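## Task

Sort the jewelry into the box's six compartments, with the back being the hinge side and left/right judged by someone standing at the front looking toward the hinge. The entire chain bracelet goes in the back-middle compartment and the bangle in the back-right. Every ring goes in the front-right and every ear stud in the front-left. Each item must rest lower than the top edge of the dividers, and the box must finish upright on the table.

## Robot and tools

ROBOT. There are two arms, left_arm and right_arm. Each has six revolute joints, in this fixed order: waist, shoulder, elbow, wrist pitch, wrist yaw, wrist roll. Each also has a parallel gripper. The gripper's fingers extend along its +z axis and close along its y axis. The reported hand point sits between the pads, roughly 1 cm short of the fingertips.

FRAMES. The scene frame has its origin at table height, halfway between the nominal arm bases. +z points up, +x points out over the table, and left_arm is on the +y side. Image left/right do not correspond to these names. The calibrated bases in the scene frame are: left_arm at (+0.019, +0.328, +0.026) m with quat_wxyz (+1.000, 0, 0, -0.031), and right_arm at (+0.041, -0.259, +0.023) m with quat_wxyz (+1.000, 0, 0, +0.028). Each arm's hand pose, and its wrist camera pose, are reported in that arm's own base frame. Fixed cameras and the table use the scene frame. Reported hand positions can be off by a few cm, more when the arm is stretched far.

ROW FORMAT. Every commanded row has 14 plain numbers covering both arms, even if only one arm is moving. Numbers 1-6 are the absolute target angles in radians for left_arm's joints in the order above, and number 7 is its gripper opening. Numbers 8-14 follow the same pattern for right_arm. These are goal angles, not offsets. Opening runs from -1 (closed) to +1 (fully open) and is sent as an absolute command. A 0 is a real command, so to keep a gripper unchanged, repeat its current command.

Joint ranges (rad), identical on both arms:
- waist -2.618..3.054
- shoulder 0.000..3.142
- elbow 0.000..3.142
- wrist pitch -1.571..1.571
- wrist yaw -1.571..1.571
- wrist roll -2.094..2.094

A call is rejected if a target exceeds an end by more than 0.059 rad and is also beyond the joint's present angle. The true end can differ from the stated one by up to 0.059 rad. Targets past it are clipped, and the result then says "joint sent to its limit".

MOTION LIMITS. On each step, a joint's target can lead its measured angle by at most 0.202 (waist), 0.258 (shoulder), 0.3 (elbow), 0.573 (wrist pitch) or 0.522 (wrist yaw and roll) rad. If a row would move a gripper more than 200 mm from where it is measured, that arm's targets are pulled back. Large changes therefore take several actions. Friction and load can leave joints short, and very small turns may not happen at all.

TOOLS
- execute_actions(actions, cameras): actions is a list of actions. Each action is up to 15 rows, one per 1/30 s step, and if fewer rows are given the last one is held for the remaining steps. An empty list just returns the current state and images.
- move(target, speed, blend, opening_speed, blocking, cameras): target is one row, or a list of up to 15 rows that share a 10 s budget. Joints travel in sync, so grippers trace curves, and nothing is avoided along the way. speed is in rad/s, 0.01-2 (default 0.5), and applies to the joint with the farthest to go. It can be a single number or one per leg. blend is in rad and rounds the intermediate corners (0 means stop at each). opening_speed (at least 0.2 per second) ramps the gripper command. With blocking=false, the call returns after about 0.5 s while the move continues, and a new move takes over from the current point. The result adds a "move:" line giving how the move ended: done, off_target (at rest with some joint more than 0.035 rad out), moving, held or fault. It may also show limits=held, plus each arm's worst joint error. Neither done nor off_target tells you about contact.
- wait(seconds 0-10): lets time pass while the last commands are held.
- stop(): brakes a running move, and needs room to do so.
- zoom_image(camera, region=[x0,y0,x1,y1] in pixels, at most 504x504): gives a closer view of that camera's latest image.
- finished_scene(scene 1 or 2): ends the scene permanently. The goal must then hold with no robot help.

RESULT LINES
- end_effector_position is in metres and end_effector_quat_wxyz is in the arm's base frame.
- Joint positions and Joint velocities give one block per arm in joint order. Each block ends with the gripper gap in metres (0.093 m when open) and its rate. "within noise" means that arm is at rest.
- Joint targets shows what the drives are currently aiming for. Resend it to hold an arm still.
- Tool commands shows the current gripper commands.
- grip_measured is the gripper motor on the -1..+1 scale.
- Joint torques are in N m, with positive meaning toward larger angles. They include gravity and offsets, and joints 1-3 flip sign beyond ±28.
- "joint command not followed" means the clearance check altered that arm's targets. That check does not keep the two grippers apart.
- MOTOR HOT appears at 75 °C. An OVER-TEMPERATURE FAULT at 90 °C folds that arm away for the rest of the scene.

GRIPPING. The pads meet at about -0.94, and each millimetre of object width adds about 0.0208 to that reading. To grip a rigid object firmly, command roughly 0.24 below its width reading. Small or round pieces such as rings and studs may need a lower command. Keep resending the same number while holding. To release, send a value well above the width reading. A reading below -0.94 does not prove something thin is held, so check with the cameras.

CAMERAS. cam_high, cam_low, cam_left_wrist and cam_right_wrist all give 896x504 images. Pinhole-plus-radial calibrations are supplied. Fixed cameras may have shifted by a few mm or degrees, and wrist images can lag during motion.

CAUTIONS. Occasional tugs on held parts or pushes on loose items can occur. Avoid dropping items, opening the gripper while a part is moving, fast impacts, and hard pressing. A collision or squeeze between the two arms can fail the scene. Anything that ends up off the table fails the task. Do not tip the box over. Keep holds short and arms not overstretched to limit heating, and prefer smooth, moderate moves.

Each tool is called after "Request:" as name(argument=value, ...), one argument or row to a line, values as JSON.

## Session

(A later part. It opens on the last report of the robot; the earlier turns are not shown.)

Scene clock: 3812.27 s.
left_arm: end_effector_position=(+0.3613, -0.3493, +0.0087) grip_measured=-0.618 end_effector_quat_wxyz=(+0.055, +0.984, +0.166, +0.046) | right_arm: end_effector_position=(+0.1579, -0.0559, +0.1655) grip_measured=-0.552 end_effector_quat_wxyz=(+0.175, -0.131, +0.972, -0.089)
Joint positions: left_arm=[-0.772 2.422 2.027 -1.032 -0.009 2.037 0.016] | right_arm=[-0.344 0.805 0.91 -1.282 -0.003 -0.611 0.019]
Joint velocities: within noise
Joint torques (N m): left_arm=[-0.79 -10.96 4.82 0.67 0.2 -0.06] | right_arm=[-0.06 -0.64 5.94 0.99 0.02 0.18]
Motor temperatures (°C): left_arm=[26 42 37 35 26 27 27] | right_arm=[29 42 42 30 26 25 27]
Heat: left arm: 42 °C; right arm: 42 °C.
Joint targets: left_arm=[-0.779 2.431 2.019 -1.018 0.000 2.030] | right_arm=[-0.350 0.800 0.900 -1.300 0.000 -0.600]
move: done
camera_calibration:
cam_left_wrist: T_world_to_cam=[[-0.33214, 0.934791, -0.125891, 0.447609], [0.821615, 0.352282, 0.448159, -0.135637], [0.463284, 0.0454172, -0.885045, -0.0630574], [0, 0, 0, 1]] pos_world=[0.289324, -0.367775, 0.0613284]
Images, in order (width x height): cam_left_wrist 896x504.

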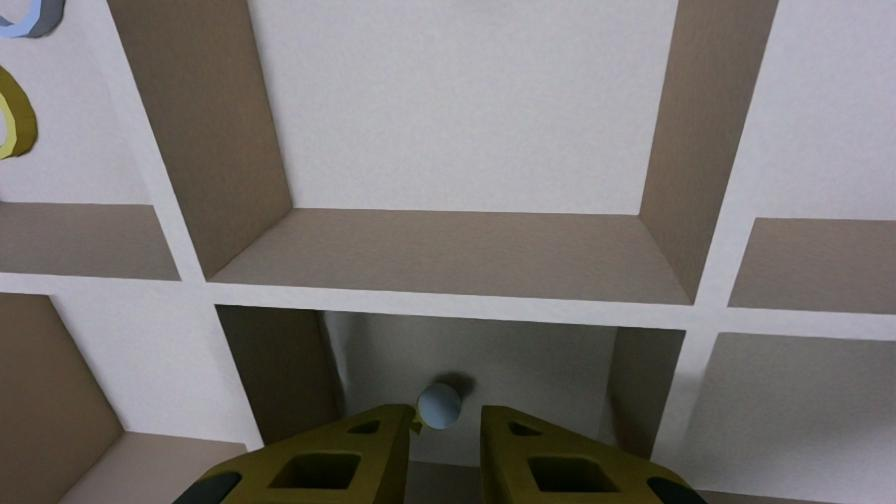

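Request:
move(
  target=[-0.782,2.434,2.016,-1.013,0,2.03,-0.62,-0.35,0.8,0.9,-1.3,0,-0.6,-0.55],
  speed=0.1,
  cameras=["cam_left_wrist"],
)

Request:
move(
  target=[-0.782,2.434,2.016,-1.013,0,2.03,-0.95,-0.35,0.8,0.9,-1.3,0,-0.6,-0.55],
  opening_speed=0.3,
  cameras=["cam_left_wrist"],
)

Scene clock: 3837.33 s.
left_arm: end_effector_position=(+0.3615, -0.3508, +0.0089) grip_measured=-0.618 end_effector_quat_wxyz=(+0.057, +0.984, +0.165, +0.048) | right_arm: end_effector_position=(+0.1579, -0.0559, +0.1654) grip_measured=-0.552 end_effector_quat_wxyz=(+0.175, -0.131, +0.972, -0.089)
Joint positions: left_arm=[-0.773 2.422 2.027 -1.026 -0.009 2.037 0.016] | right_arm=[-0.344 0.805 0.91 -1.282 -0.003 -0.611 0.019]
Joint velocities: within noise
Joint torques (N m): left_arm=[-0.88 -10.67 4.56 0.67 0.19 -0.06] | right_arm=[-0.08 -0.64 5.94 1 0.02 0.18]
Motor temperatures (°C): left_arm=[26 44 36 34 26 27 27] | right_arm=[29 41 42 30 26 25 27]
Heat: left arm: 44 °C; right arm: 42 °C.
Joint targets: left_arm=[-0.782 2.434 2.016 -1.013 0.000 2.030] | right_arm=[-0.350 0.800 0.900 -1.300 0.000 -0.600]
move: done
camera_calibration:
cam_left_wrist: T_world_to_cam=[[-0.329866, 0.934945, -0.130642, 0.44847], [0.820569, 0.35239, 0.449986, -0.13497], [0.466749, 0.0412345, -0.883428, -0.0656682], [0, 0, 0, 1]] pos_world=[0.289338, -0.369025, 0.0613102]
Images, in order (width x height): cam_left_wrist 896x504.

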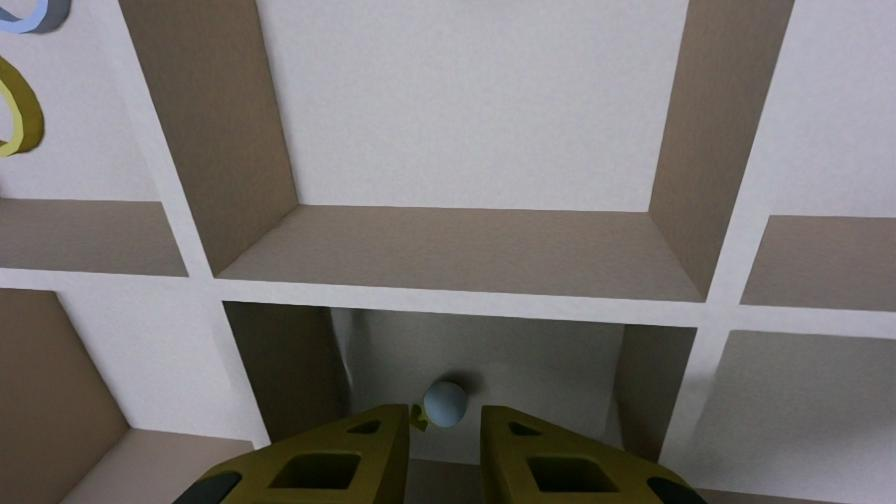

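Scene clock: 3838.63 s.
left_arm: end_effector_position=(+0.3617, -0.3510, +0.0089) grip_measured=-0.946 end_effector_quat_wxyz=(+0.058, +0.983, +0.165, +0.048) | right_arm: end_effector_position=(+0.1579, -0.0559, +0.1654) grip_measured=-0.552 end_effector_quat_wxyz=(+0.175, -0.131, +0.972, -0.089)
Joint positions: left_arm=[-0.773 2.422 2.027 -1.025 -0.009 2.037 0] | right_arm=[-0.344 0.805 0.91 -1.282 -0.003 -0.611 0.019]
Joint velocities: within noise
Joint torques (N m): left_arm=[-0.87 -10.67 4.57 0.67 0.19 -0.06] | right_arm=[-0.08 -0.62 5.94 0.99 0.02 0.18]
Motor temperatures (°C): left_arm=[26 44 36 34 26 27 27] | right_arm=[29 41 42 30 26 25 27]
Heat: left arm: 44 °C; right arm: 42 °C.
Joint targets: left_arm=[-0.782 2.434 2.016 -1.013 0.000 2.030] | right_arm=[-0.350 0.800 0.900 -1.300 0.000 -0.600]
move: done
camera_calibration:
cam_left_wrist: T_world_to_cam=[[-0.329758, 0.93484, -0.131659, 0.448652], [0.820201, 0.352749, 0.450376, -0.134826], [0.467472, 0.0405283, -0.883078, -0.066228], [0, 0, 0, 1]] pos_world=[0.289491, -0.369174, 0.061307]
Images, in order (width x height): cam_left_wrist 896x504.

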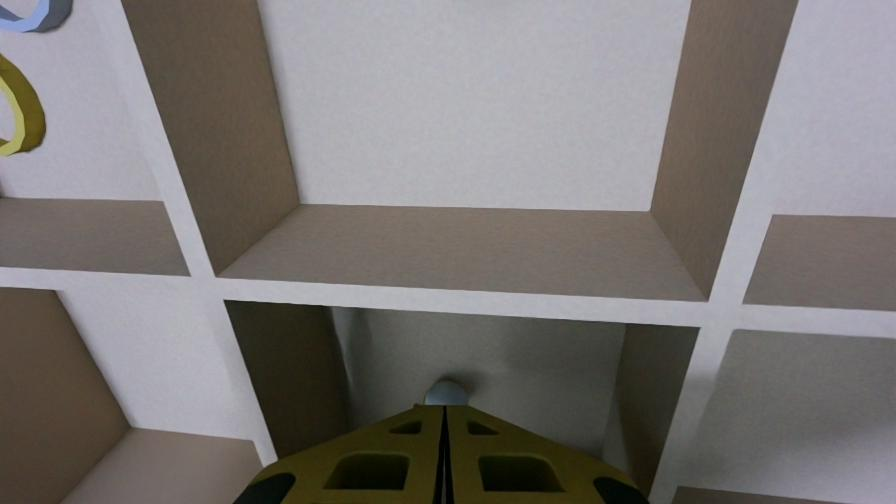

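Request:
move(
  target=[
    [-0.782,2.434,2.016,-1.013,0,2.03,-0.62,-0.35,0.8,0.9,-1.3,0,-0.6,-0.55],
    [-0.782,2.443,2.003,-1.005,0,2.03,-0.62,-0.35,0.8,0.9,-1.3,0,-0.6,-0.55],
  ],
  speed=0.1,
  cameras=["cam_left_wrist"],
)

Scene clock: 3849.33 s.
left_arm: end_effector_position=(+0.3603, -0.3496, +0.0013) grip_measured=-0.622 end_effector_quat_wxyz=(+0.054, +0.984, +0.165, +0.045) | right_arm: end_effector_position=(+0.1579, -0.0559, +0.1654) grip_measured=-0.552 end_effector_quat_wxyz=(+0.175, -0.131, +0.972, -0.089)
Joint positions: left_arm=[-0.773 2.43 2.013 -1.014 -0.009 2.037 0.015] | right_arm=[-0.344 0.805 0.91 -1.282 -0.003 -0.611 0.019]
Joint velocities: within noise
Joint torques (N m): left_arm=[-0.88 -10.66 4.59 0.58 0.2 -0.06] | right_arm=[-0.06 -0.64 5.93 1 0.02 0.18]
Motor temperatures (°C): left_arm=[26 44 36 34 26 27 27] | right_arm=[29 41 42 30 26 25 27]
Heat: left arm: 44 °C; right arm: 42 °C.
Joint targets: left_arm=[-0.782 2.443 2.003 -1.005 0.000 2.030] | right_arm=[-0.350 0.800 0.900 -1.300 0.000 -0.600]
move: done
camera_calibration:
cam_left_wrist: T_world_to_cam=[[-0.330728, 0.935787, -0.122156, 0.44652], [0.823629, 0.349402, 0.446714, -0.133134], [0.46071, 0.0471297, -0.886298, -0.0675253], [0, 0, 0, 1]] pos_world=[0.28844, -0.368148, 0.0541703]
Images, in order (width x height): cam_left_wrist 896x504.

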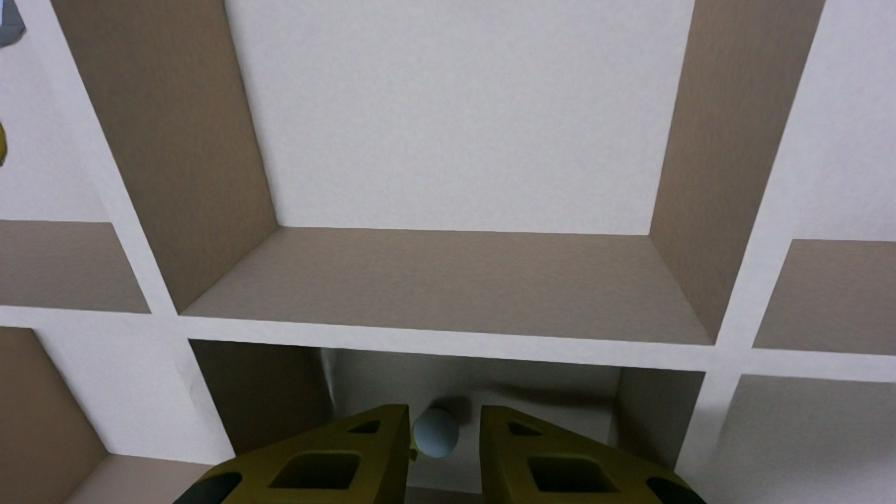

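Request:
move(
  target=[
    [-0.78,2.44,2.03,-1.03,0,2.03,-0.62,-0.35,0.8,0.9,-1.3,0,-0.6,-0.55],
    [-0.75,2.463,2.056,-1.025,0,2.03,-0.62,-0.35,0.8,0.9,-1.3,0,-0.6,-0.55],
  ],
  speed=0.1,
  cameras=["cam_left_wrist"],
)

Scene clock: 3890.33 s.
left_arm: end_effector_position=(+0.3652, -0.3479, -0.0042) grip_measured=-0.622 end_effector_quat_wxyz=(+0.054, +0.983, +0.171, +0.041) | right_arm: end_effector_position=(+0.1579, -0.0559, +0.1654) grip_measured=-0.552 end_effector_quat_wxyz=(+0.175, -0.131, +0.972, -0.089)
Joint positions: left_arm=[-0.762 2.451 2.029 -1.013 -0.003 2.035 0.015] | right_arm=[-0.344 0.805 0.91 -1.282 -0.003 -0.611 0.019]
Joint velocities: within noise
Joint torques (N m): left_arm=[0.8 -10.74 7.83 0.39 0.13 -0.02] | right_arm=[-0.08 -0.65 5.94 1 0.02 0.18]
Motor temperatures (°C): left_arm=[26 45 35 34 26 27 27] | right_arm=[29 40 42 30 26 25 27]
Heat: left arm: 45 °C; right arm: 42 °C.
Joint targets: left_arm=[-0.750 2.463 2.056 -1.025 0.000 2.030] | right_arm=[-0.350 0.800 0.900 -1.300 0.000 -0.600]
move: done
camera_calibration:
cam_left_wrist: T_world_to_cam=[[-0.343601, 0.931195, -0.121717, 0.448974], [0.822362, 0.360933, 0.439827, -0.130891], [0.453496, 0.0510296, -0.889796, -0.0707966], [0, 0, 0, 1]] pos_world=[0.294013, -0.367227, 0.0492226]
Images, in order (width x height): cam_left_wrist 896x504.

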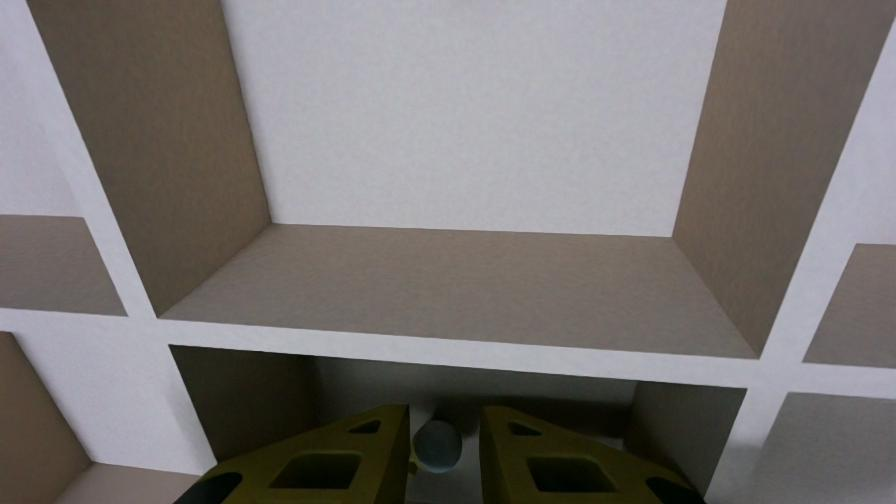

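Request:
move(
  target=[-0.741,2.471,2.067,-1.010,0,2.03,-0.62,-0.35,0.8,0.9,-1.3,0,-0.6,-0.55],
  speed=0.1,
  cameras=["cam_left_wrist"],
)

Scene clock: 3910.90 s.
left_arm: end_effector_position=(+0.3707, -0.3461, -0.0051) grip_measured=-0.622 end_effector_quat_wxyz=(+0.056, +0.982, +0.176, +0.043) | right_arm: end_effector_position=(+0.1579, -0.0559, +0.1654) grip_measured=-0.552 end_effector_quat_wxyz=(+0.175, -0.131, +0.972, -0.089)
Joint positions: left_arm=[-0.752 2.458 2.038 -1.009 -0.002 2.035 0.015] | right_arm=[-0.344 0.805 0.91 -1.282 -0.003 -0.611 0.019]
Joint velocities: within noise
Joint torques (N m): left_arm=[0.7 -10.78 7.97 0.51 0.12 -0.03] | right_arm=[-0.08 -0.62 5.93 0.99 0.02 0.18]
Motor temperatures (°C): left_arm=[26 45 36 33 26 27 27] | right_arm=[29 40 42 30 26 25 27]
Heat: left arm: 45 °C; right arm: 42 °C.
Joint targets: left_arm=[-0.741 2.471 2.067 -1.010 0.000 2.030] | right_arm=[-0.350 0.800 0.900 -1.300 0.000 -0.600]
move: done
camera_calibration:
cam_left_wrist: T_world_to_cam=[[-0.352975, 0.92695, -0.12717, 0.451034], [0.816902, 0.371588, 0.441128, -0.129939], [0.456159, 0.0518219, -0.888388, -0.0748724], [0, 0, 0, 1]] pos_world=[0.299505, -0.365922, 0.0481618]
Images, in order (width x height): cam_left_wrist 896x504.

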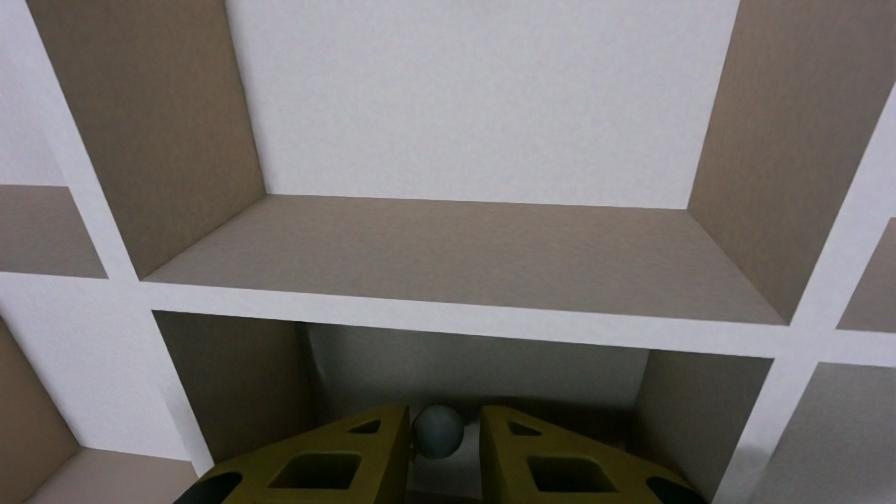

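Request:
move(
  target=[-0.741,2.471,2.067,-1.010,0,2.03,-0.95,-0.35,0.8,0.9,-1.3,0,-0.6,-0.55],
  opening_speed=0.3,
  cameras=["cam_left_wrist"],
)

Scene clock: 3921.43 s.
left_arm: end_effector_position=(+0.3718, -0.3450, -0.0050) grip_measured=-0.875 end_effector_quat_wxyz=(+0.056, +0.982, +0.178, +0.043) | right_arm: end_effector_position=(+0.1579, -0.0559, +0.1654) grip_measured=-0.552 end_effector_quat_wxyz=(+0.175, -0.131, +0.972, -0.089)
Joint positions: left_arm=[-0.749 2.458 2.038 -1.009 -0.002 2.035 0.003] | right_arm=[-0.344 0.805 0.91 -1.282 -0.003 -0.611 0.019]
Joint velocities: within noise
Joint torques (N m): left_arm=[0.44 -10.78 7.95 0.52 0.12 -0.02] | right_arm=[-0.06 -0.64 5.93 1 0.02 0.18]
Motor temperatures (°C): left_arm=[26 46 38 33 26 27 27] | right_arm=[29 40 42 30 26 25 27]
Heat: left arm: 46 °C; right arm: 42 °C.
Joint targets: left_arm=[-0.741 2.471 2.067 -1.010 0.000 2.030] | right_arm=[-0.350 0.800 0.900 -1.300 0.000 -0.600]
move: done
camera_calibration:
cam_left_wrist: T_world_to_cam=[[-0.355766, 0.925836, -0.12751, 0.451118], [0.81564, 0.374194, 0.441259, -0.129938], [0.456247, 0.0529831, -0.888275, -0.0749804], [0, 0, 0, 1]] pos_world=[0.300685, -0.365067, 0.0482549]
Images, in order (width x height): cam_left_wrist 896x504.

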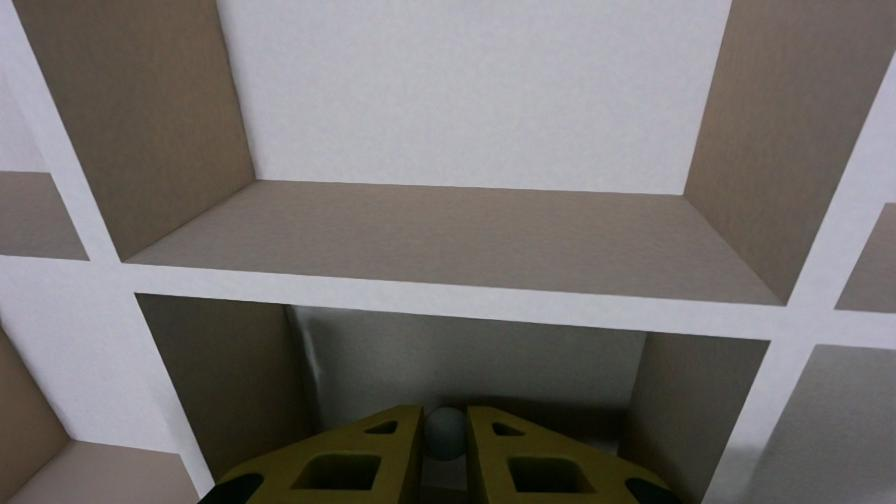

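Request:
move(
  target=[
    [-0.741,2.471,2.067,-1.010,0,2.03,-1,-0.35,0.8,0.9,-1.3,0,-0.6,-0.55],
    [-0.745,2.44,2.268,-1.249,0,2.03,-1,-0.35,0.8,0.9,-1.3,0,-0.6,-0.55],
    [-0.855,1.912,1.54,-0.998,0,1.93,-1,-0.35,0.8,0.9,-1.3,0,-0.6,-0.55],
  ],
  speed=[0.2,0.3,0.5],
  opening_speed=0.4,
  blend=[0,0.05,0],
  cameras=["cam_left_wrist","cam_high"],
)

Scene clock: 3937.90 s.
left_arm: end_effector_position=(+0.2676, -0.3037, +0.0790) grip_measured=-0.891 end_effector_quat_wxyz=(+0.067, +0.981, +0.176, +0.042) | right_arm: end_effector_position=(+0.1579, -0.0559, +0.1654) grip_measured=-0.552 end_effector_quat_wxyz=(+0.175, -0.131, +0.972, -0.089)
Joint positions: left_arm=[-0.849 1.95 1.549 -1.012 -0.002 1.938 0.002] | right_arm=[-0.344 0.805 0.91 -1.282 -0.003 -0.611 0.019]
Joint velocities: within noise
Joint torques (N m): left_arm=[-0.65 -12.01 4.77 0.71 0.12 -0.1] | right_arm=[-0.08 -0.64 5.94 0.99 0.02 0.18]
Motor temperatures (°C): left_arm=[26 48 38 33 26 27 28] | right_arm=[29 39 42 30 26 25 27]
Heat: left arm: 48 °C; right arm: 42 °C.
Joint targets: left_arm=[-0.855 1.912 1.540 -0.998 0.000 1.930] | right_arm=[-0.350 0.800 0.900 -1.300 0.000 -0.600]
move: off_target (left_arm); left_arm: the shoulder is farthest, 0.038 rad from its target
camera_calibration:
cam_left_wrist: T_world_to_cam=[[-0.350755, 0.924719, -0.147872, 0.386416], [0.817211, 0.379358, 0.433882, -0.095681], [0.457315, 0.0313441, -0.888752, 0.0381642], [0, 0, 0, 1]] pos_world=[0.196276, -0.322225, 0.132573]
Images, in order (width x height): cam_high 896x504, cam_left_wrist 896x504.

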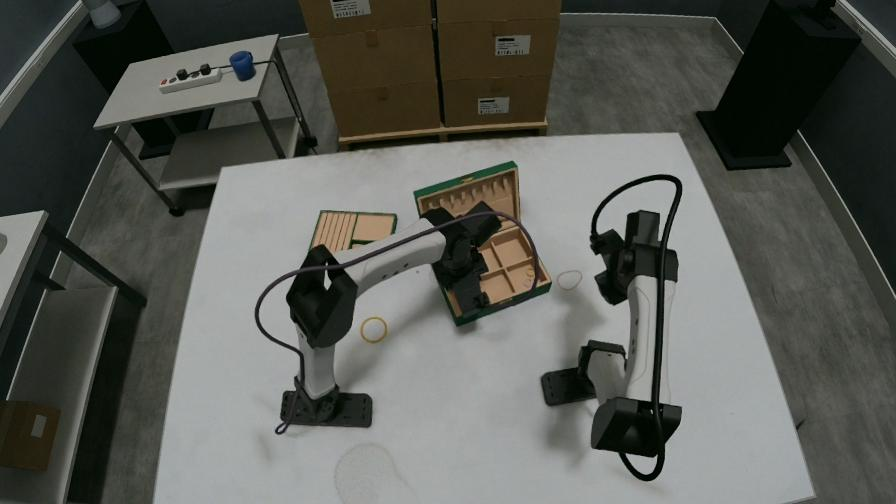

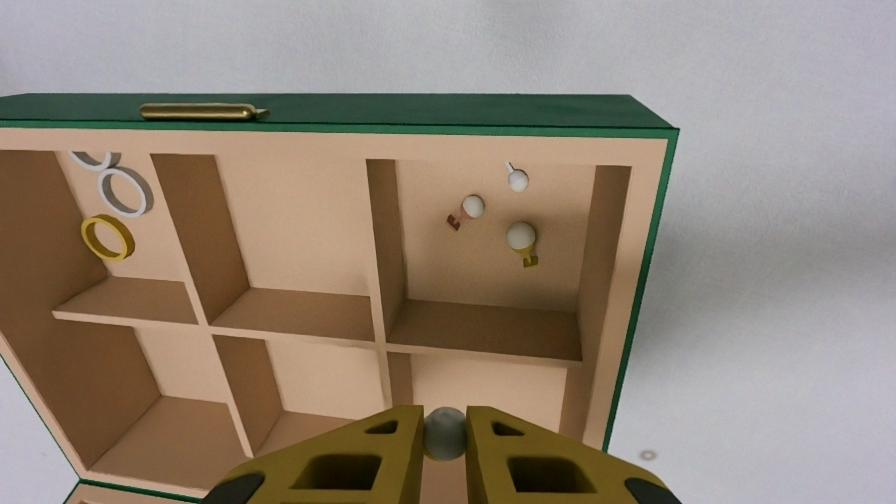

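Request:
move(
  target=[-0.855,2.03,1.372,-0.765,0,1.93,-1,-0.35,0.8,0.9,-1.3,0,-0.6,-0.55],
  speed=0.2,
  cameras=["cam_left_wrist"],
)

Scene clock: 3973.67 s.
left_arm: end_effector_position=(+0.2666, -0.3026, +0.0125) grip_measured=-0.891 end_effector_quat_wxyz=(+0.063, +0.982, +0.176, +0.039) | right_arm: end_effector_position=(+0.1579, -0.0559, +0.1654) grip_measured=-0.552 end_effector_quat_wxyz=(+0.175, -0.131, +0.972, -0.089)
Joint positions: left_arm=[-0.849 2.022 1.38 -0.779 -0.002 1.937 0.002] | right_arm=[-0.344 0.805 0.91 -1.282 -0.003 -0.611 0.019]
Joint velocities: within noise
Joint torques (N m): left_arm=[-0.66 -8.18 4.52 0.71 0.12 -0.06] | right_arm=[-0.09 -0.64 5.94 1 0.02 0.18]
Motor temperatures (°C): left_arm=[26 52 36 33 26 27 28] | right_arm=[29 39 42 30 26 25 27]
Heat: left arm: 52 °C; right arm: 42 °C.
Joint targets: left_arm=[-0.855 2.030 1.372 -0.765 0.000 1.930] | right_arm=[-0.350 0.800 0.900 -1.300 0.000 -0.600]
move: done
camera_calibration:
cam_left_wrist: T_world_to_cam=[[-0.352298, 0.92539, -0.139782, 0.375773], [0.819471, 0.377158, 0.431531, -0.0676861], [0.452055, 0.0374804, -0.891202, -0.0172881], [0, 0, 0, 1]] pos_world=[0.195666, -0.32156, 0.0663278]
Images, in order (width x height): cam_left_wrist 896x504.

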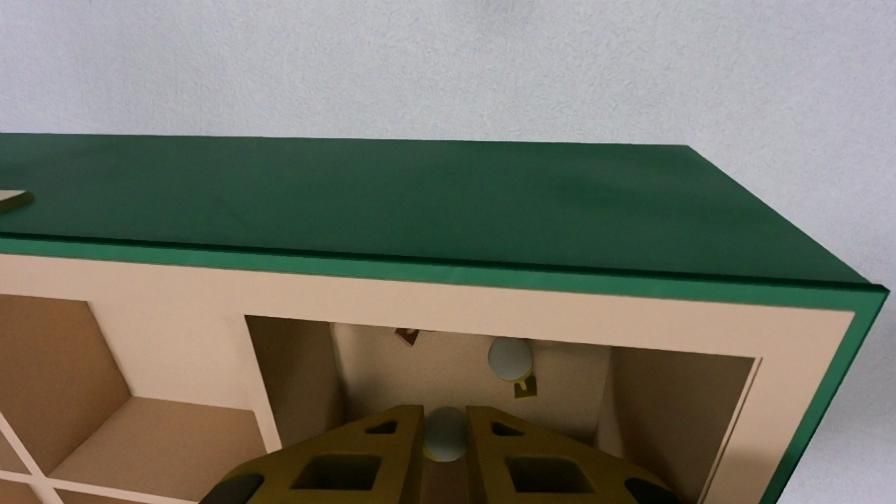

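Request:
move(
  target=[-0.855,2.04,1.360,-0.743,0,1.93,-1,-0.35,0.8,0.9,-1.3,0,-0.6,-0.55],
  speed=0.12,
  cameras=["cam_left_wrist"],
)

Scene clock: 3982.87 s.
left_arm: end_effector_position=(+0.2668, -0.3029, +0.0067) grip_measured=-0.891 end_effector_quat_wxyz=(+0.064, +0.982, +0.176, +0.040) | right_arm: end_effector_position=(+0.1579, -0.0559, +0.1654) grip_measured=-0.552 end_effector_quat_wxyz=(+0.175, -0.131, +0.972, -0.089)
Joint positions: left_arm=[-0.849 2.032 1.368 -0.757 -0.002 1.937 0.002] | right_arm=[-0.344 0.805 0.91 -1.282 -0.003 -0.611 0.019]
Joint velocities: within noise
Joint torques (N m): left_arm=[-0.65 -8.12 4.46 0.7 0.12 -0.06] | right_arm=[-0.08 -0.62 5.94 0.99 0.02 0.18]
Motor temperatures (°C): left_arm=[26 50 36 33 26 27 28] | right_arm=[29 39 42 30 26 25 27]
Heat: left arm: 50 °C; right arm: 42 °C.
Joint targets: left_arm=[-0.855 2.040 1.360 -0.743 0.000 1.930] | right_arm=[-0.350 0.800 0.900 -1.300 0.000 -0.600]
move: done
camera_calibration:
cam_left_wrist: T_world_to_cam=[[-0.352192, 0.92527, -0.140843, 0.37524], [0.819145, 0.377529, 0.431826, -0.0650859], [0.452728, 0.0367148, -0.890892, -0.0229525], [0, 0, 0, 1]] pos_world=[0.195863, -0.321783, 0.0605077]
Images, in order (width x height): cam_left_wrist 896x504.

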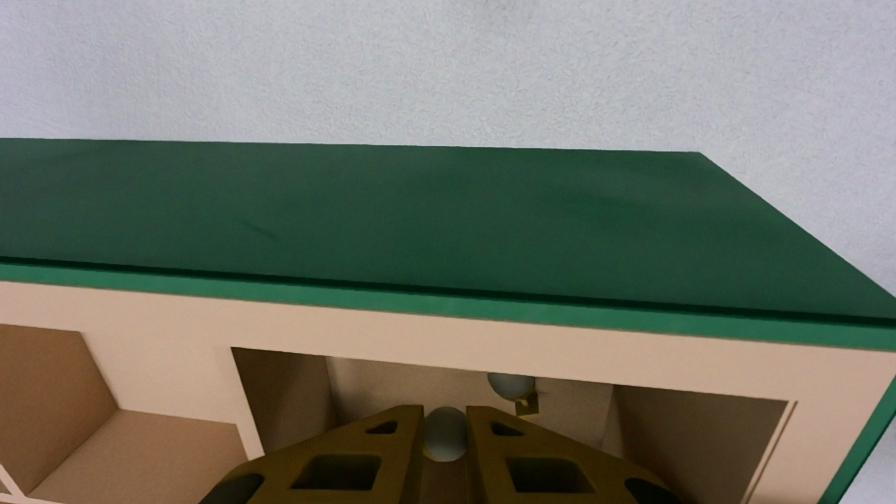

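Request:
move(
  target=[
    [-0.855,2.04,1.360,-0.743,0,1.93,-0.75,-0.35,0.8,0.9,-1.3,0,-0.6,-0.55],
    [-0.853,1.95,1.475,-0.93,0,1.93,-0.75,-0.35,0.8,0.9,-1.3,0,-0.6,-0.55],
  ],
  speed=[0.2,0.25],
  opening_speed=0.3,
  cameras=["cam_left_wrist"],
)

Scene clock: 3990.43 s.
left_arm: end_effector_position=(+0.2605, -0.2957, +0.0407) grip_measured=-0.748 end_effector_quat_wxyz=(+0.047, +0.983, +0.177, +0.029) | right_arm: end_effector_position=(+0.1579, -0.0559, +0.1654) grip_measured=-0.552 end_effector_quat_wxyz=(+0.175, -0.131, +0.972, -0.089)
Joint positions: left_arm=[-0.849 1.984 1.448 -0.924 -0.002 1.937 0.009] | right_arm=[-0.344 0.805 0.91 -1.282 -0.003 -0.611 0.019]
Joint velocities: within noise
Joint torques (N m): left_arm=[-0.5 -11.78 7.66 0.42 0.12 -0.06] | right_arm=[-0.08 -0.64 5.91 0.99 0.02 0.18]
Motor temperatures (°C): left_arm=[26 49 36 33 26 27 28] | right_arm=[29 39 42 30 26 25 27]
Heat: left arm: 49 °C; right arm: 42 °C.
Joint targets: left_arm=[-0.853 1.950 1.475 -0.930 0.000 1.930] | right_arm=[-0.350 0.800 0.900 -1.300 0.000 -0.600]
move: done
camera_calibration:
cam_left_wrist: T_world_to_cam=[[-0.356111, 0.92864, -0.103982, 0.371667], [0.830073, 0.365475, 0.421198, -0.0832836], [0.429144, 0.0636808, -0.900988, 0.0244725], [0, 0, 0, 1]] pos_world=[0.190984, -0.316265, 0.0957748]
Images, in order (width x height): cam_left_wrist 896x504.

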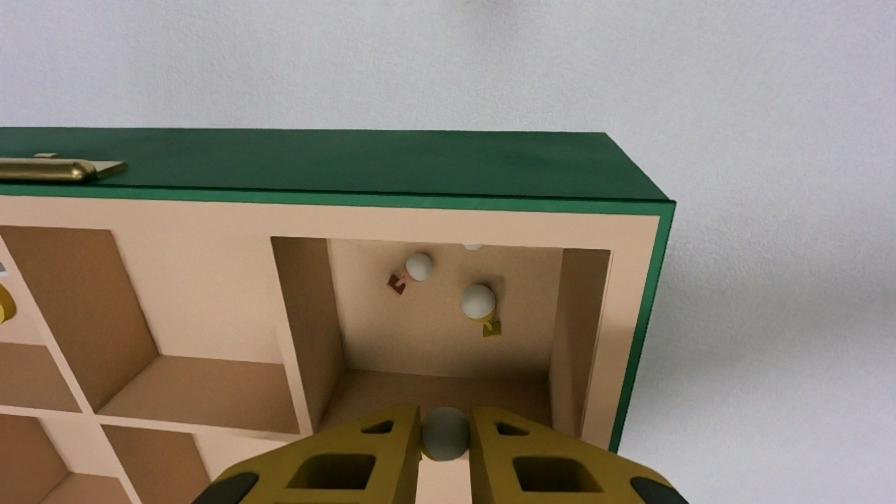

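Request:
move(
  target=[
    [-0.855,2.04,1.360,-0.743,0,1.93,-0.75,-0.35,0.8,0.9,-1.3,0,-0.6,-0.55],
    [-0.855,2.04,1.360,-0.743,0,1.93,-0.58,-0.35,0.8,0.9,-1.3,0,-0.6,-0.55],
    [-0.853,1.93,1.49,-0.93,0,1.93,-0.58,-0.35,0.8,0.9,-1.3,0,-0.6,-0.55],
  ],
  speed=[0.12,0.2,0.25],
  opening_speed=0.3,
  cameras=["cam_left_wrist"],
)

Scene clock: 4003.23 s.
left_arm: end_effector_position=(+0.2646, -0.3003, +0.0531) grip_measured=-0.582 end_effector_quat_wxyz=(+0.063, +0.981, +0.177, +0.039) | right_arm: end_effector_position=(+0.1579, -0.0559, +0.1654) grip_measured=-0.552 end_effector_quat_wxyz=(+0.175, -0.131, +0.972, -0.089)
Joint positions: left_arm=[-0.849 1.963 1.463 -0.924 -0.002 1.935 0.017] | right_arm=[-0.344 0.805 0.91 -1.282 -0.003 -0.611 0.019]
Joint velocities: within noise
Joint torques (N m): left_arm=[-0.5 -11.52 7.72 0.49 0.12 -0.03] | right_arm=[-0.08 -0.62 5.94 0.99 0.02 0.18]
Motor temperatures (°C): left_arm=[26 49 36 33 26 27 28] | right_arm=[29 38 42 30 26 25 27]
Heat: left arm: 49 °C; right arm: 42 °C.
Joint targets: left_arm=[-0.853 1.930 1.490 -0.930 0.000 1.930] | right_arm=[-0.350 0.800 0.900 -1.300 0.000 -0.600]
move: done
camera_calibration:
cam_left_wrist: T_world_to_cam=[[-0.354568, 0.924718, -0.138487, 0.378954], [0.819158, 0.378617, 0.430847, -0.0838653], [0.450845, 0.0393218, -0.891736, 0.0206231], [0, 0, 0, 1]] pos_world=[0.193766, -0.319484, 0.107004]
Images, in order (width x height): cam_left_wrist 896x504.

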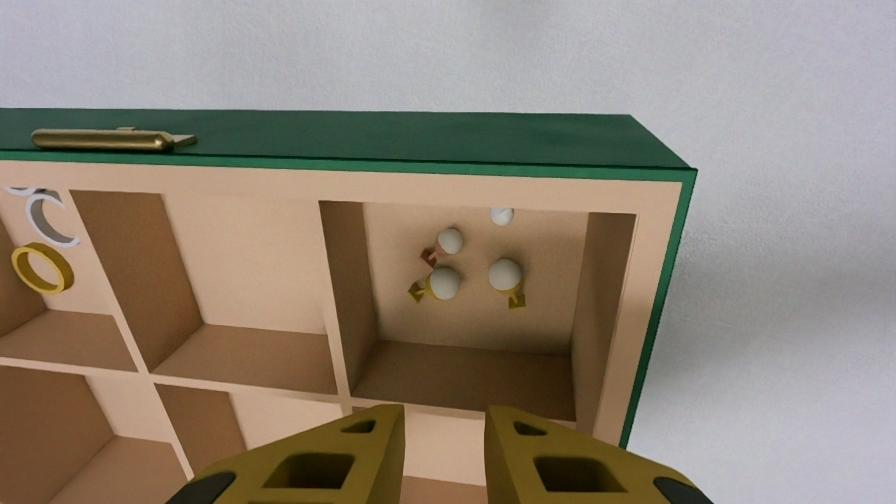

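Request:
move(
  target=[
    [-0.84,1.45,1.35,-1.15,0,1.93,-0.58,-0.35,0.8,0.9,-1.3,0,-1.57,-0.5],
    [0.9,0.8,0.9,-1.3,0,0,-0.58,0.9,0.8,0.9,-1.3,0,-1.57,-0.5],
    [0.9,0.8,0.9,-1.3,0,0,-0.58,1.176,1.866,1.574,-0.978,0,-1.57,-0.5],
  ],
  speed=[0.7,1.0,0.7],
  blend=[0.1,0.1,0],
  cameras=["cam_high","cam_right_wrist"],
)

Scene clock: 4043.97 s.
left_arm: end_effector_position=(+0.1025, +0.1275, +0.1637) grip_measured=-0.582 end_effector_quat_wxyz=(+0.169, -0.420, +0.888, +0.083) | right_arm: end_effector_position=(+0.1598, +0.3790, +0.1175) grip_measured=-0.503 end_effector_quat_wxyz=(-0.133, +0.970, -0.202, +0.028)
Joint positions: left_arm=[0.892 0.803 0.909 -1.298 -0.001 0.008 0.017] | right_arm=[1.173 1.856 1.553 -0.995 0.003 -1.559 0.021]
Joint velocities: within noise
Joint torques (N m): left_arm=[0.43 -0.05 4.83 1.05 0.06 -0.06] | right_arm=[0.73 -9.35 8.98 1.04 -0.08 -0.05]
Motor temperatures (°C): left_arm=[26 48 37 32 26 27 27] | right_arm=[29 38 42 30 26 25 27]
Heat: left arm: 48 °C; right arm: 42 °C.
Joint targets: left_arm=[0.900 0.800 0.900 -1.300 0.000 0.000] | right_arm=[1.176 1.866 1.574 -0.978 0.000 -1.570]
move: done
camera_calibration:
cam_right_wrist: T_world_to_cam=[[0.379217, 0.888133, 0.259643, -0.42846], [0.783164, -0.457509, 0.421118, 0.0380361], [0.492797, 0.0436477, -0.869049, 0.0832676], [0, 0, 0, 1]] pos_world=[0.0916566, 0.394297, 0.167592]
Images, in order (width x height): cam_high 896x504, cam_right_wrist 896x504.

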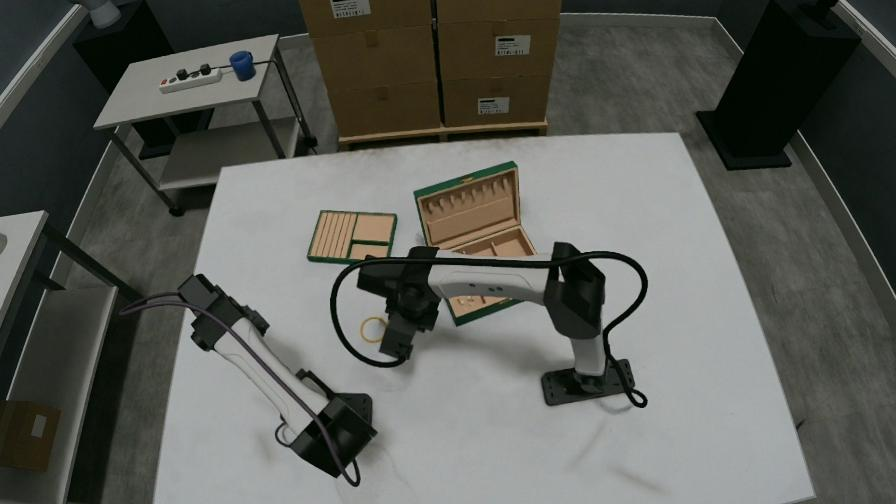

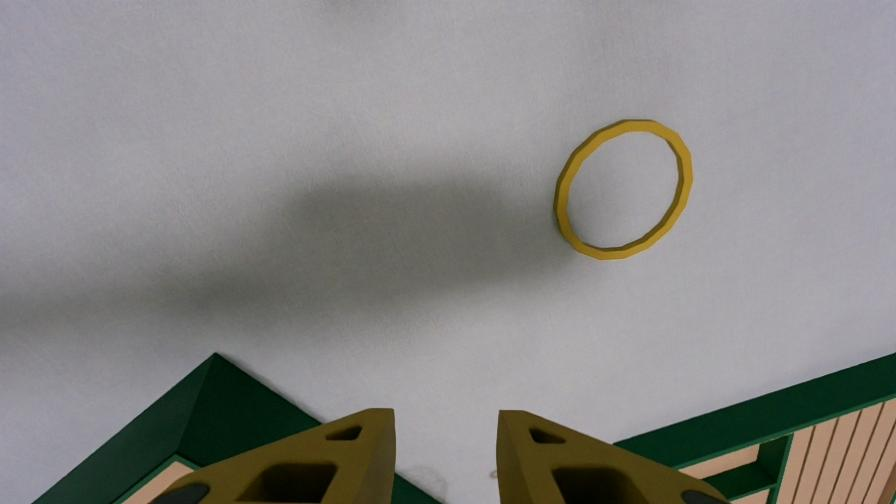

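Request:
move(
  target=[0.9,0.8,0.9,-1.3,0,0,-0.58,1.165,2.523,2.309,-1.276,0,-1.571,-0.6],
  speed=0.5,
  cameras=["cam_right_wrist"],
)

Scene clock: 4073.20 s.
left_arm: end_effector_position=(+0.1024, +0.1274, +0.1637) grip_measured=-0.582 end_effector_quat_wxyz=(+0.169, -0.421, +0.887, +0.082) | right_arm: end_effector_position=(+0.1981, +0.4681, +0.0356) grip_measured=-0.598 end_effector_quat_wxyz=(-0.048, +0.978, -0.204, +0.011)
Joint positions: left_arm=[0.892 0.803 0.909 -1.298 -0.001 0.007 0.017] | right_arm=[1.171 2.504 2.288 -1.256 0.003 -1.559 0.017]
Joint velocities: within noise
Joint torques (N m): left_arm=[0.46 -0.05 4.85 1.06 0.06 -0.06] | right_arm=[-0.06 -13.44 8.61 0.31 -0.07 -0.07]
Motor temperatures (°C): left_arm=[26 42 36 33 26 27 27] | right_arm=[29 45 42 31 26 25 27]
Heat: left arm: 42 °C; right arm: 45 °C.
Joint targets: left_arm=[0.900 0.800 0.900 -1.300 0.000 0.000] | right_arm=[1.165 2.523 2.309 -1.276 0.000 -1.571]
move: done
camera_calibration:
cam_right_wrist: T_world_to_cam=[[0.392026, 0.915679, 0.0885848, -0.510122], [0.811629, -0.389591, 0.43529, 0.0453995], [0.433098, -0.0987472, -0.895921, 0.0687251], [0, 0, 0, 1]] pos_world=[0.133369, 0.491582, 0.0869995]
Images, in order (width x height): cam_right_wrist 896x504.

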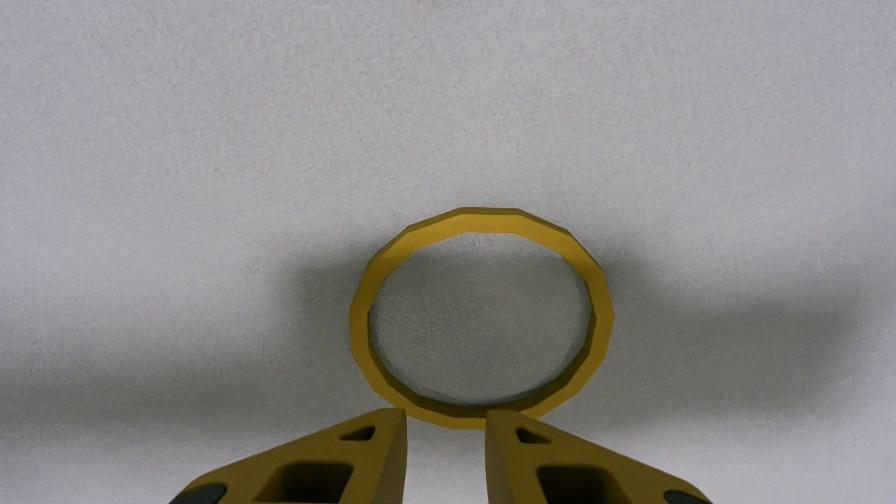

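Request:
move(
  target=[0.9,0.8,0.9,-1.3,0,0,-0.58,1.18,2.444,2.043,-1.095,0,-1.571,-0.6],
  speed=0.2,
  cameras=["cam_right_wrist"],
)

Scene clock: 4093.97 s.
left_arm: end_effector_position=(+0.1023, +0.1274, +0.1636) grip_measured=-0.582 end_effector_quat_wxyz=(+0.169, -0.421, +0.888, +0.082) | right_arm: end_effector_position=(+0.1901, +0.4531, +0.0035) grip_measured=-0.598 end_effector_quat_wxyz=(-0.036, +0.979, -0.202, +0.009)
Joint positions: left_arm=[0.892 0.803 0.909 -1.298 -0.001 0.007 0.017] | right_arm=[1.175 2.451 2.067 -1.111 0.003 -1.559 0.017]
Joint velocities: within noise
Joint torques (N m): left_arm=[0.42 -0.06 4.83 1.06 0.06 -0.05] | right_arm=[0.94 -15.49 4.31 0.6 -0.07 -0.07]
Motor temperatures (°C): left_arm=[26 40 35 34 26 27 27] | right_arm=[29 51 43 30 26 25 27]
Heat: left arm: 40 °C; right arm: 51 °C.
Joint targets: left_arm=[0.900 0.800 0.900 -1.300 0.000 0.000] | right_arm=[1.180 2.444 2.043 -1.095 0.000 -1.571]
move: done
camera_calibration:
cam_right_wrist: T_world_to_cam=[[0.389589, 0.918719, 0.0646224, -0.491245], [0.816989, -0.377134, 0.436233, 0.053303], [0.425147, -0.117156, -0.89751, 0.0518256], [0, 0, 0, 1]] pos_world=[0.125802, 0.47749, 0.0550069]
Images, in order (width x height): cam_right_wrist 896x504.

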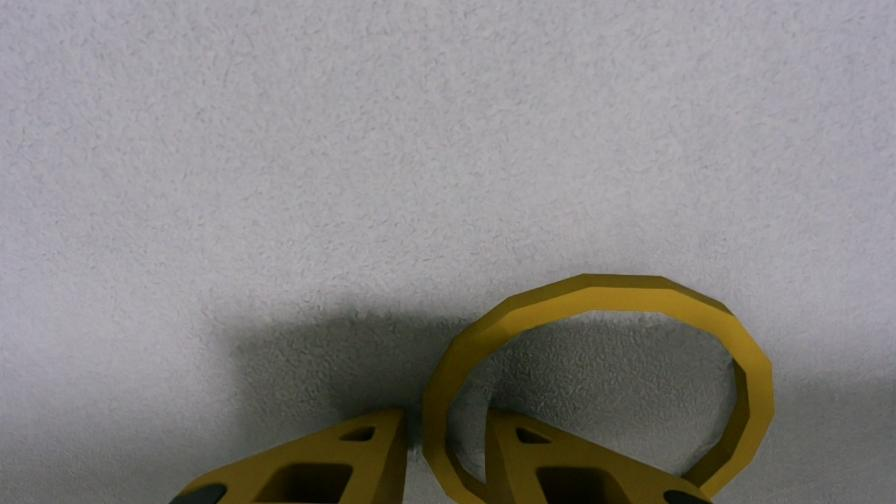

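Request:
move(
  target=[
    [0.9,0.8,0.9,-1.3,0,0,-0.58,1.18,2.444,2.043,-1.095,0,-1.571,-0.9],
    [0.9,0.8,0.9,-1.3,0,0,-0.58,1.18,2.444,2.043,-1.095,0,-1.571,-1],
  ],
  opening_speed=0.4,
  cameras=["cam_right_wrist"],
)

Scene clock: 4105.73 s.
left_arm: end_effector_position=(+0.1023, +0.1274, +0.1636) grip_measured=-0.582 end_effector_quat_wxyz=(+0.169, -0.421, +0.888, +0.082) | right_arm: end_effector_position=(+0.1896, +0.4518, +0.0033) grip_measured=-0.964 end_effector_quat_wxyz=(-0.034, +0.979, -0.202, +0.008)
Joint positions: left_arm=[0.892 0.803 0.909 -1.298 -0.001 0.007 0.017] | right_arm=[1.175 2.45 2.064 -1.114 0.003 -1.56 0]
Joint velocities: within noise
Joint torques (N m): left_arm=[0.43 -0.05 4.85 1.06 0.06 -0.05] | right_arm=[0.95 -15.27 4.6 0.63 -0.08 -0.06]
Motor temperatures (°C): left_arm=[26 39 35 34 26 27 27] | right_arm=[29 57 42 30 26 25 27]
Heat: left arm: 39 °C; right arm: 57 °C.
Joint targets: left_arm=[0.900 0.800 0.900 -1.300 0.000 0.000] | right_arm=[1.180 2.444 2.043 -1.095 0.000 -1.571]
move: done
camera_calibration:
cam_right_wrist: T_world_to_cam=[[0.388997, 0.91928, 0.0600515, -0.489945], [0.818024, -0.37466, 0.436426, 0.0520077], [0.423696, -0.120645, -0.897734, 0.0536215], [0, 0, 0, 1]] pos_world=[0.125325, 0.476351, 0.0548623]
Images, in order (width x height): cam_right_wrist 896x504.

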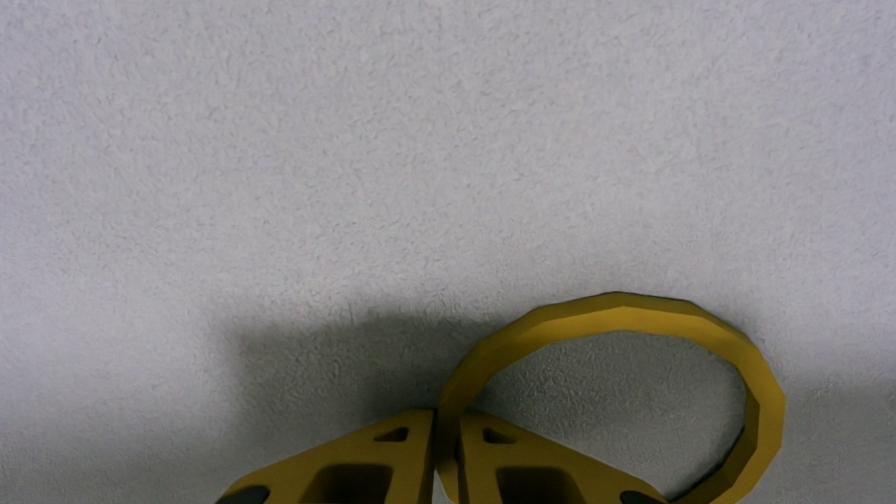

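Request:
move(
  target=[
    [0.9,0.8,0.9,-1.3,0,0,-0.58,1.175,2.437,2.349,-1.403,0,-1.571,-1],
    [0.9,0.8,0.9,-1.3,0,0,-0.58,1.1,1.45,1.35,-1.25,0,-1.571,-1],
    [0.9,0.8,0.9,-1.3,0,0,-0.58,0.336,1.45,1.35,-1.25,0,-1.571,-1],
  ],
  speed=[0.3,0.6,0.6],
  blend=[0.1,0.1,0],
  cameras=["cam_right_wrist","cam_low"],
)

Scene clock: 4121.97 s.
left_arm: end_effector_position=(+0.1023, +0.1274, +0.1636) grip_measured=-0.582 end_effector_quat_wxyz=(+0.169, -0.421, +0.888, +0.082) | right_arm: end_effector_position=(+0.2740, +0.0958, +0.1710) grip_measured=-0.964 end_effector_quat_wxyz=(-0.078, +0.809, -0.580, +0.057)
Joint positions: left_arm=[0.892 0.803 0.909 -1.298 -0.001 0.007 0.017] | right_arm=[0.338 1.47 1.359 -1.266 0.003 -1.56 0]
Joint velocities: within noise
Joint torques (N m): left_arm=[0.43 -0.05 4.85 1.06 0.06 -0.06] | right_arm=[0.28 -7.99 5.91 0.88 -0.08 -0.05]
Motor temperatures (°C): left_arm=[26 38 35 34 26 27 27] | right_arm=[29 58 41 30 26 25 28]
Heat: left arm: 38 °C; right arm: 58 °C.
Joint targets: left_arm=[0.900 0.800 0.900 -1.300 0.000 0.000] | right_arm=[0.336 1.450 1.350 -1.250 0.000 -1.571]
move: done
camera_calibration:
cam_right_wrist: T_world_to_cam=[[0.928705, 0.3225, 0.18303, -0.317342], [0.21947, -0.875887, 0.429716, -0.0104291], [0.298897, -0.35891, -0.88422, 0.180136], [0, 0, 0, 1]] pos_world=[0.243164, 0.15786, 0.221844]
Images, in order (width x height): cam_low 896x504, cam_right_wrist 896x504.

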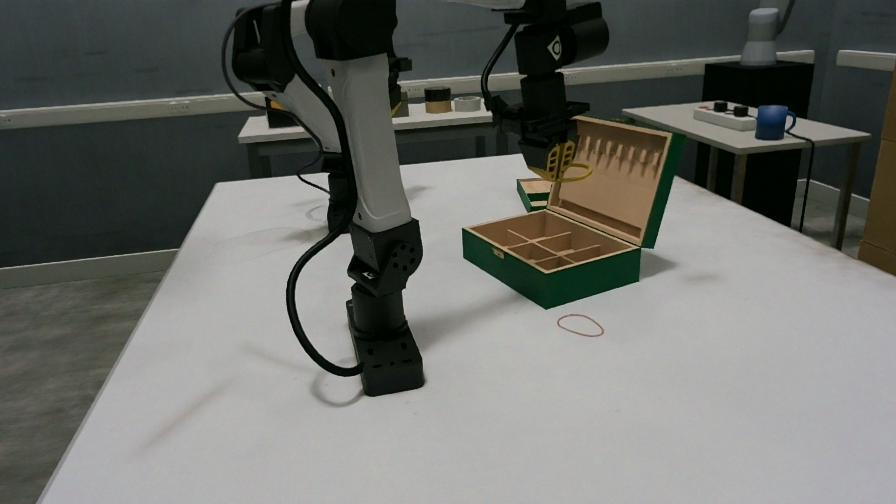

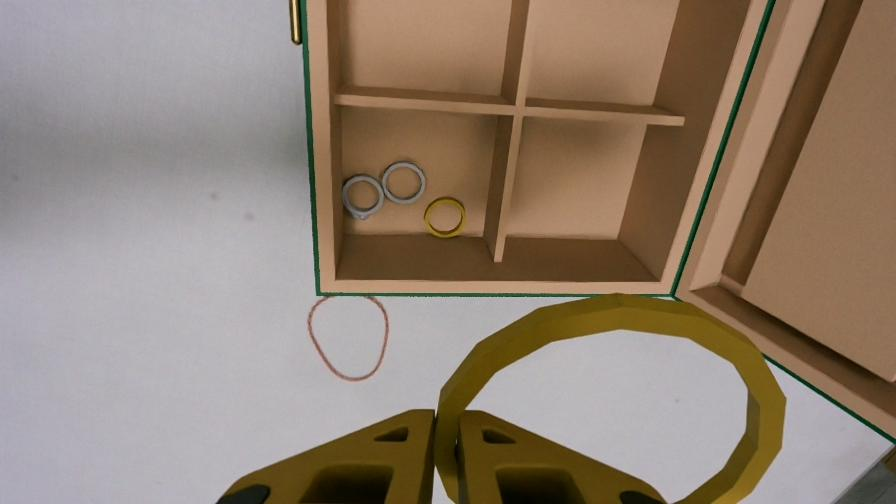

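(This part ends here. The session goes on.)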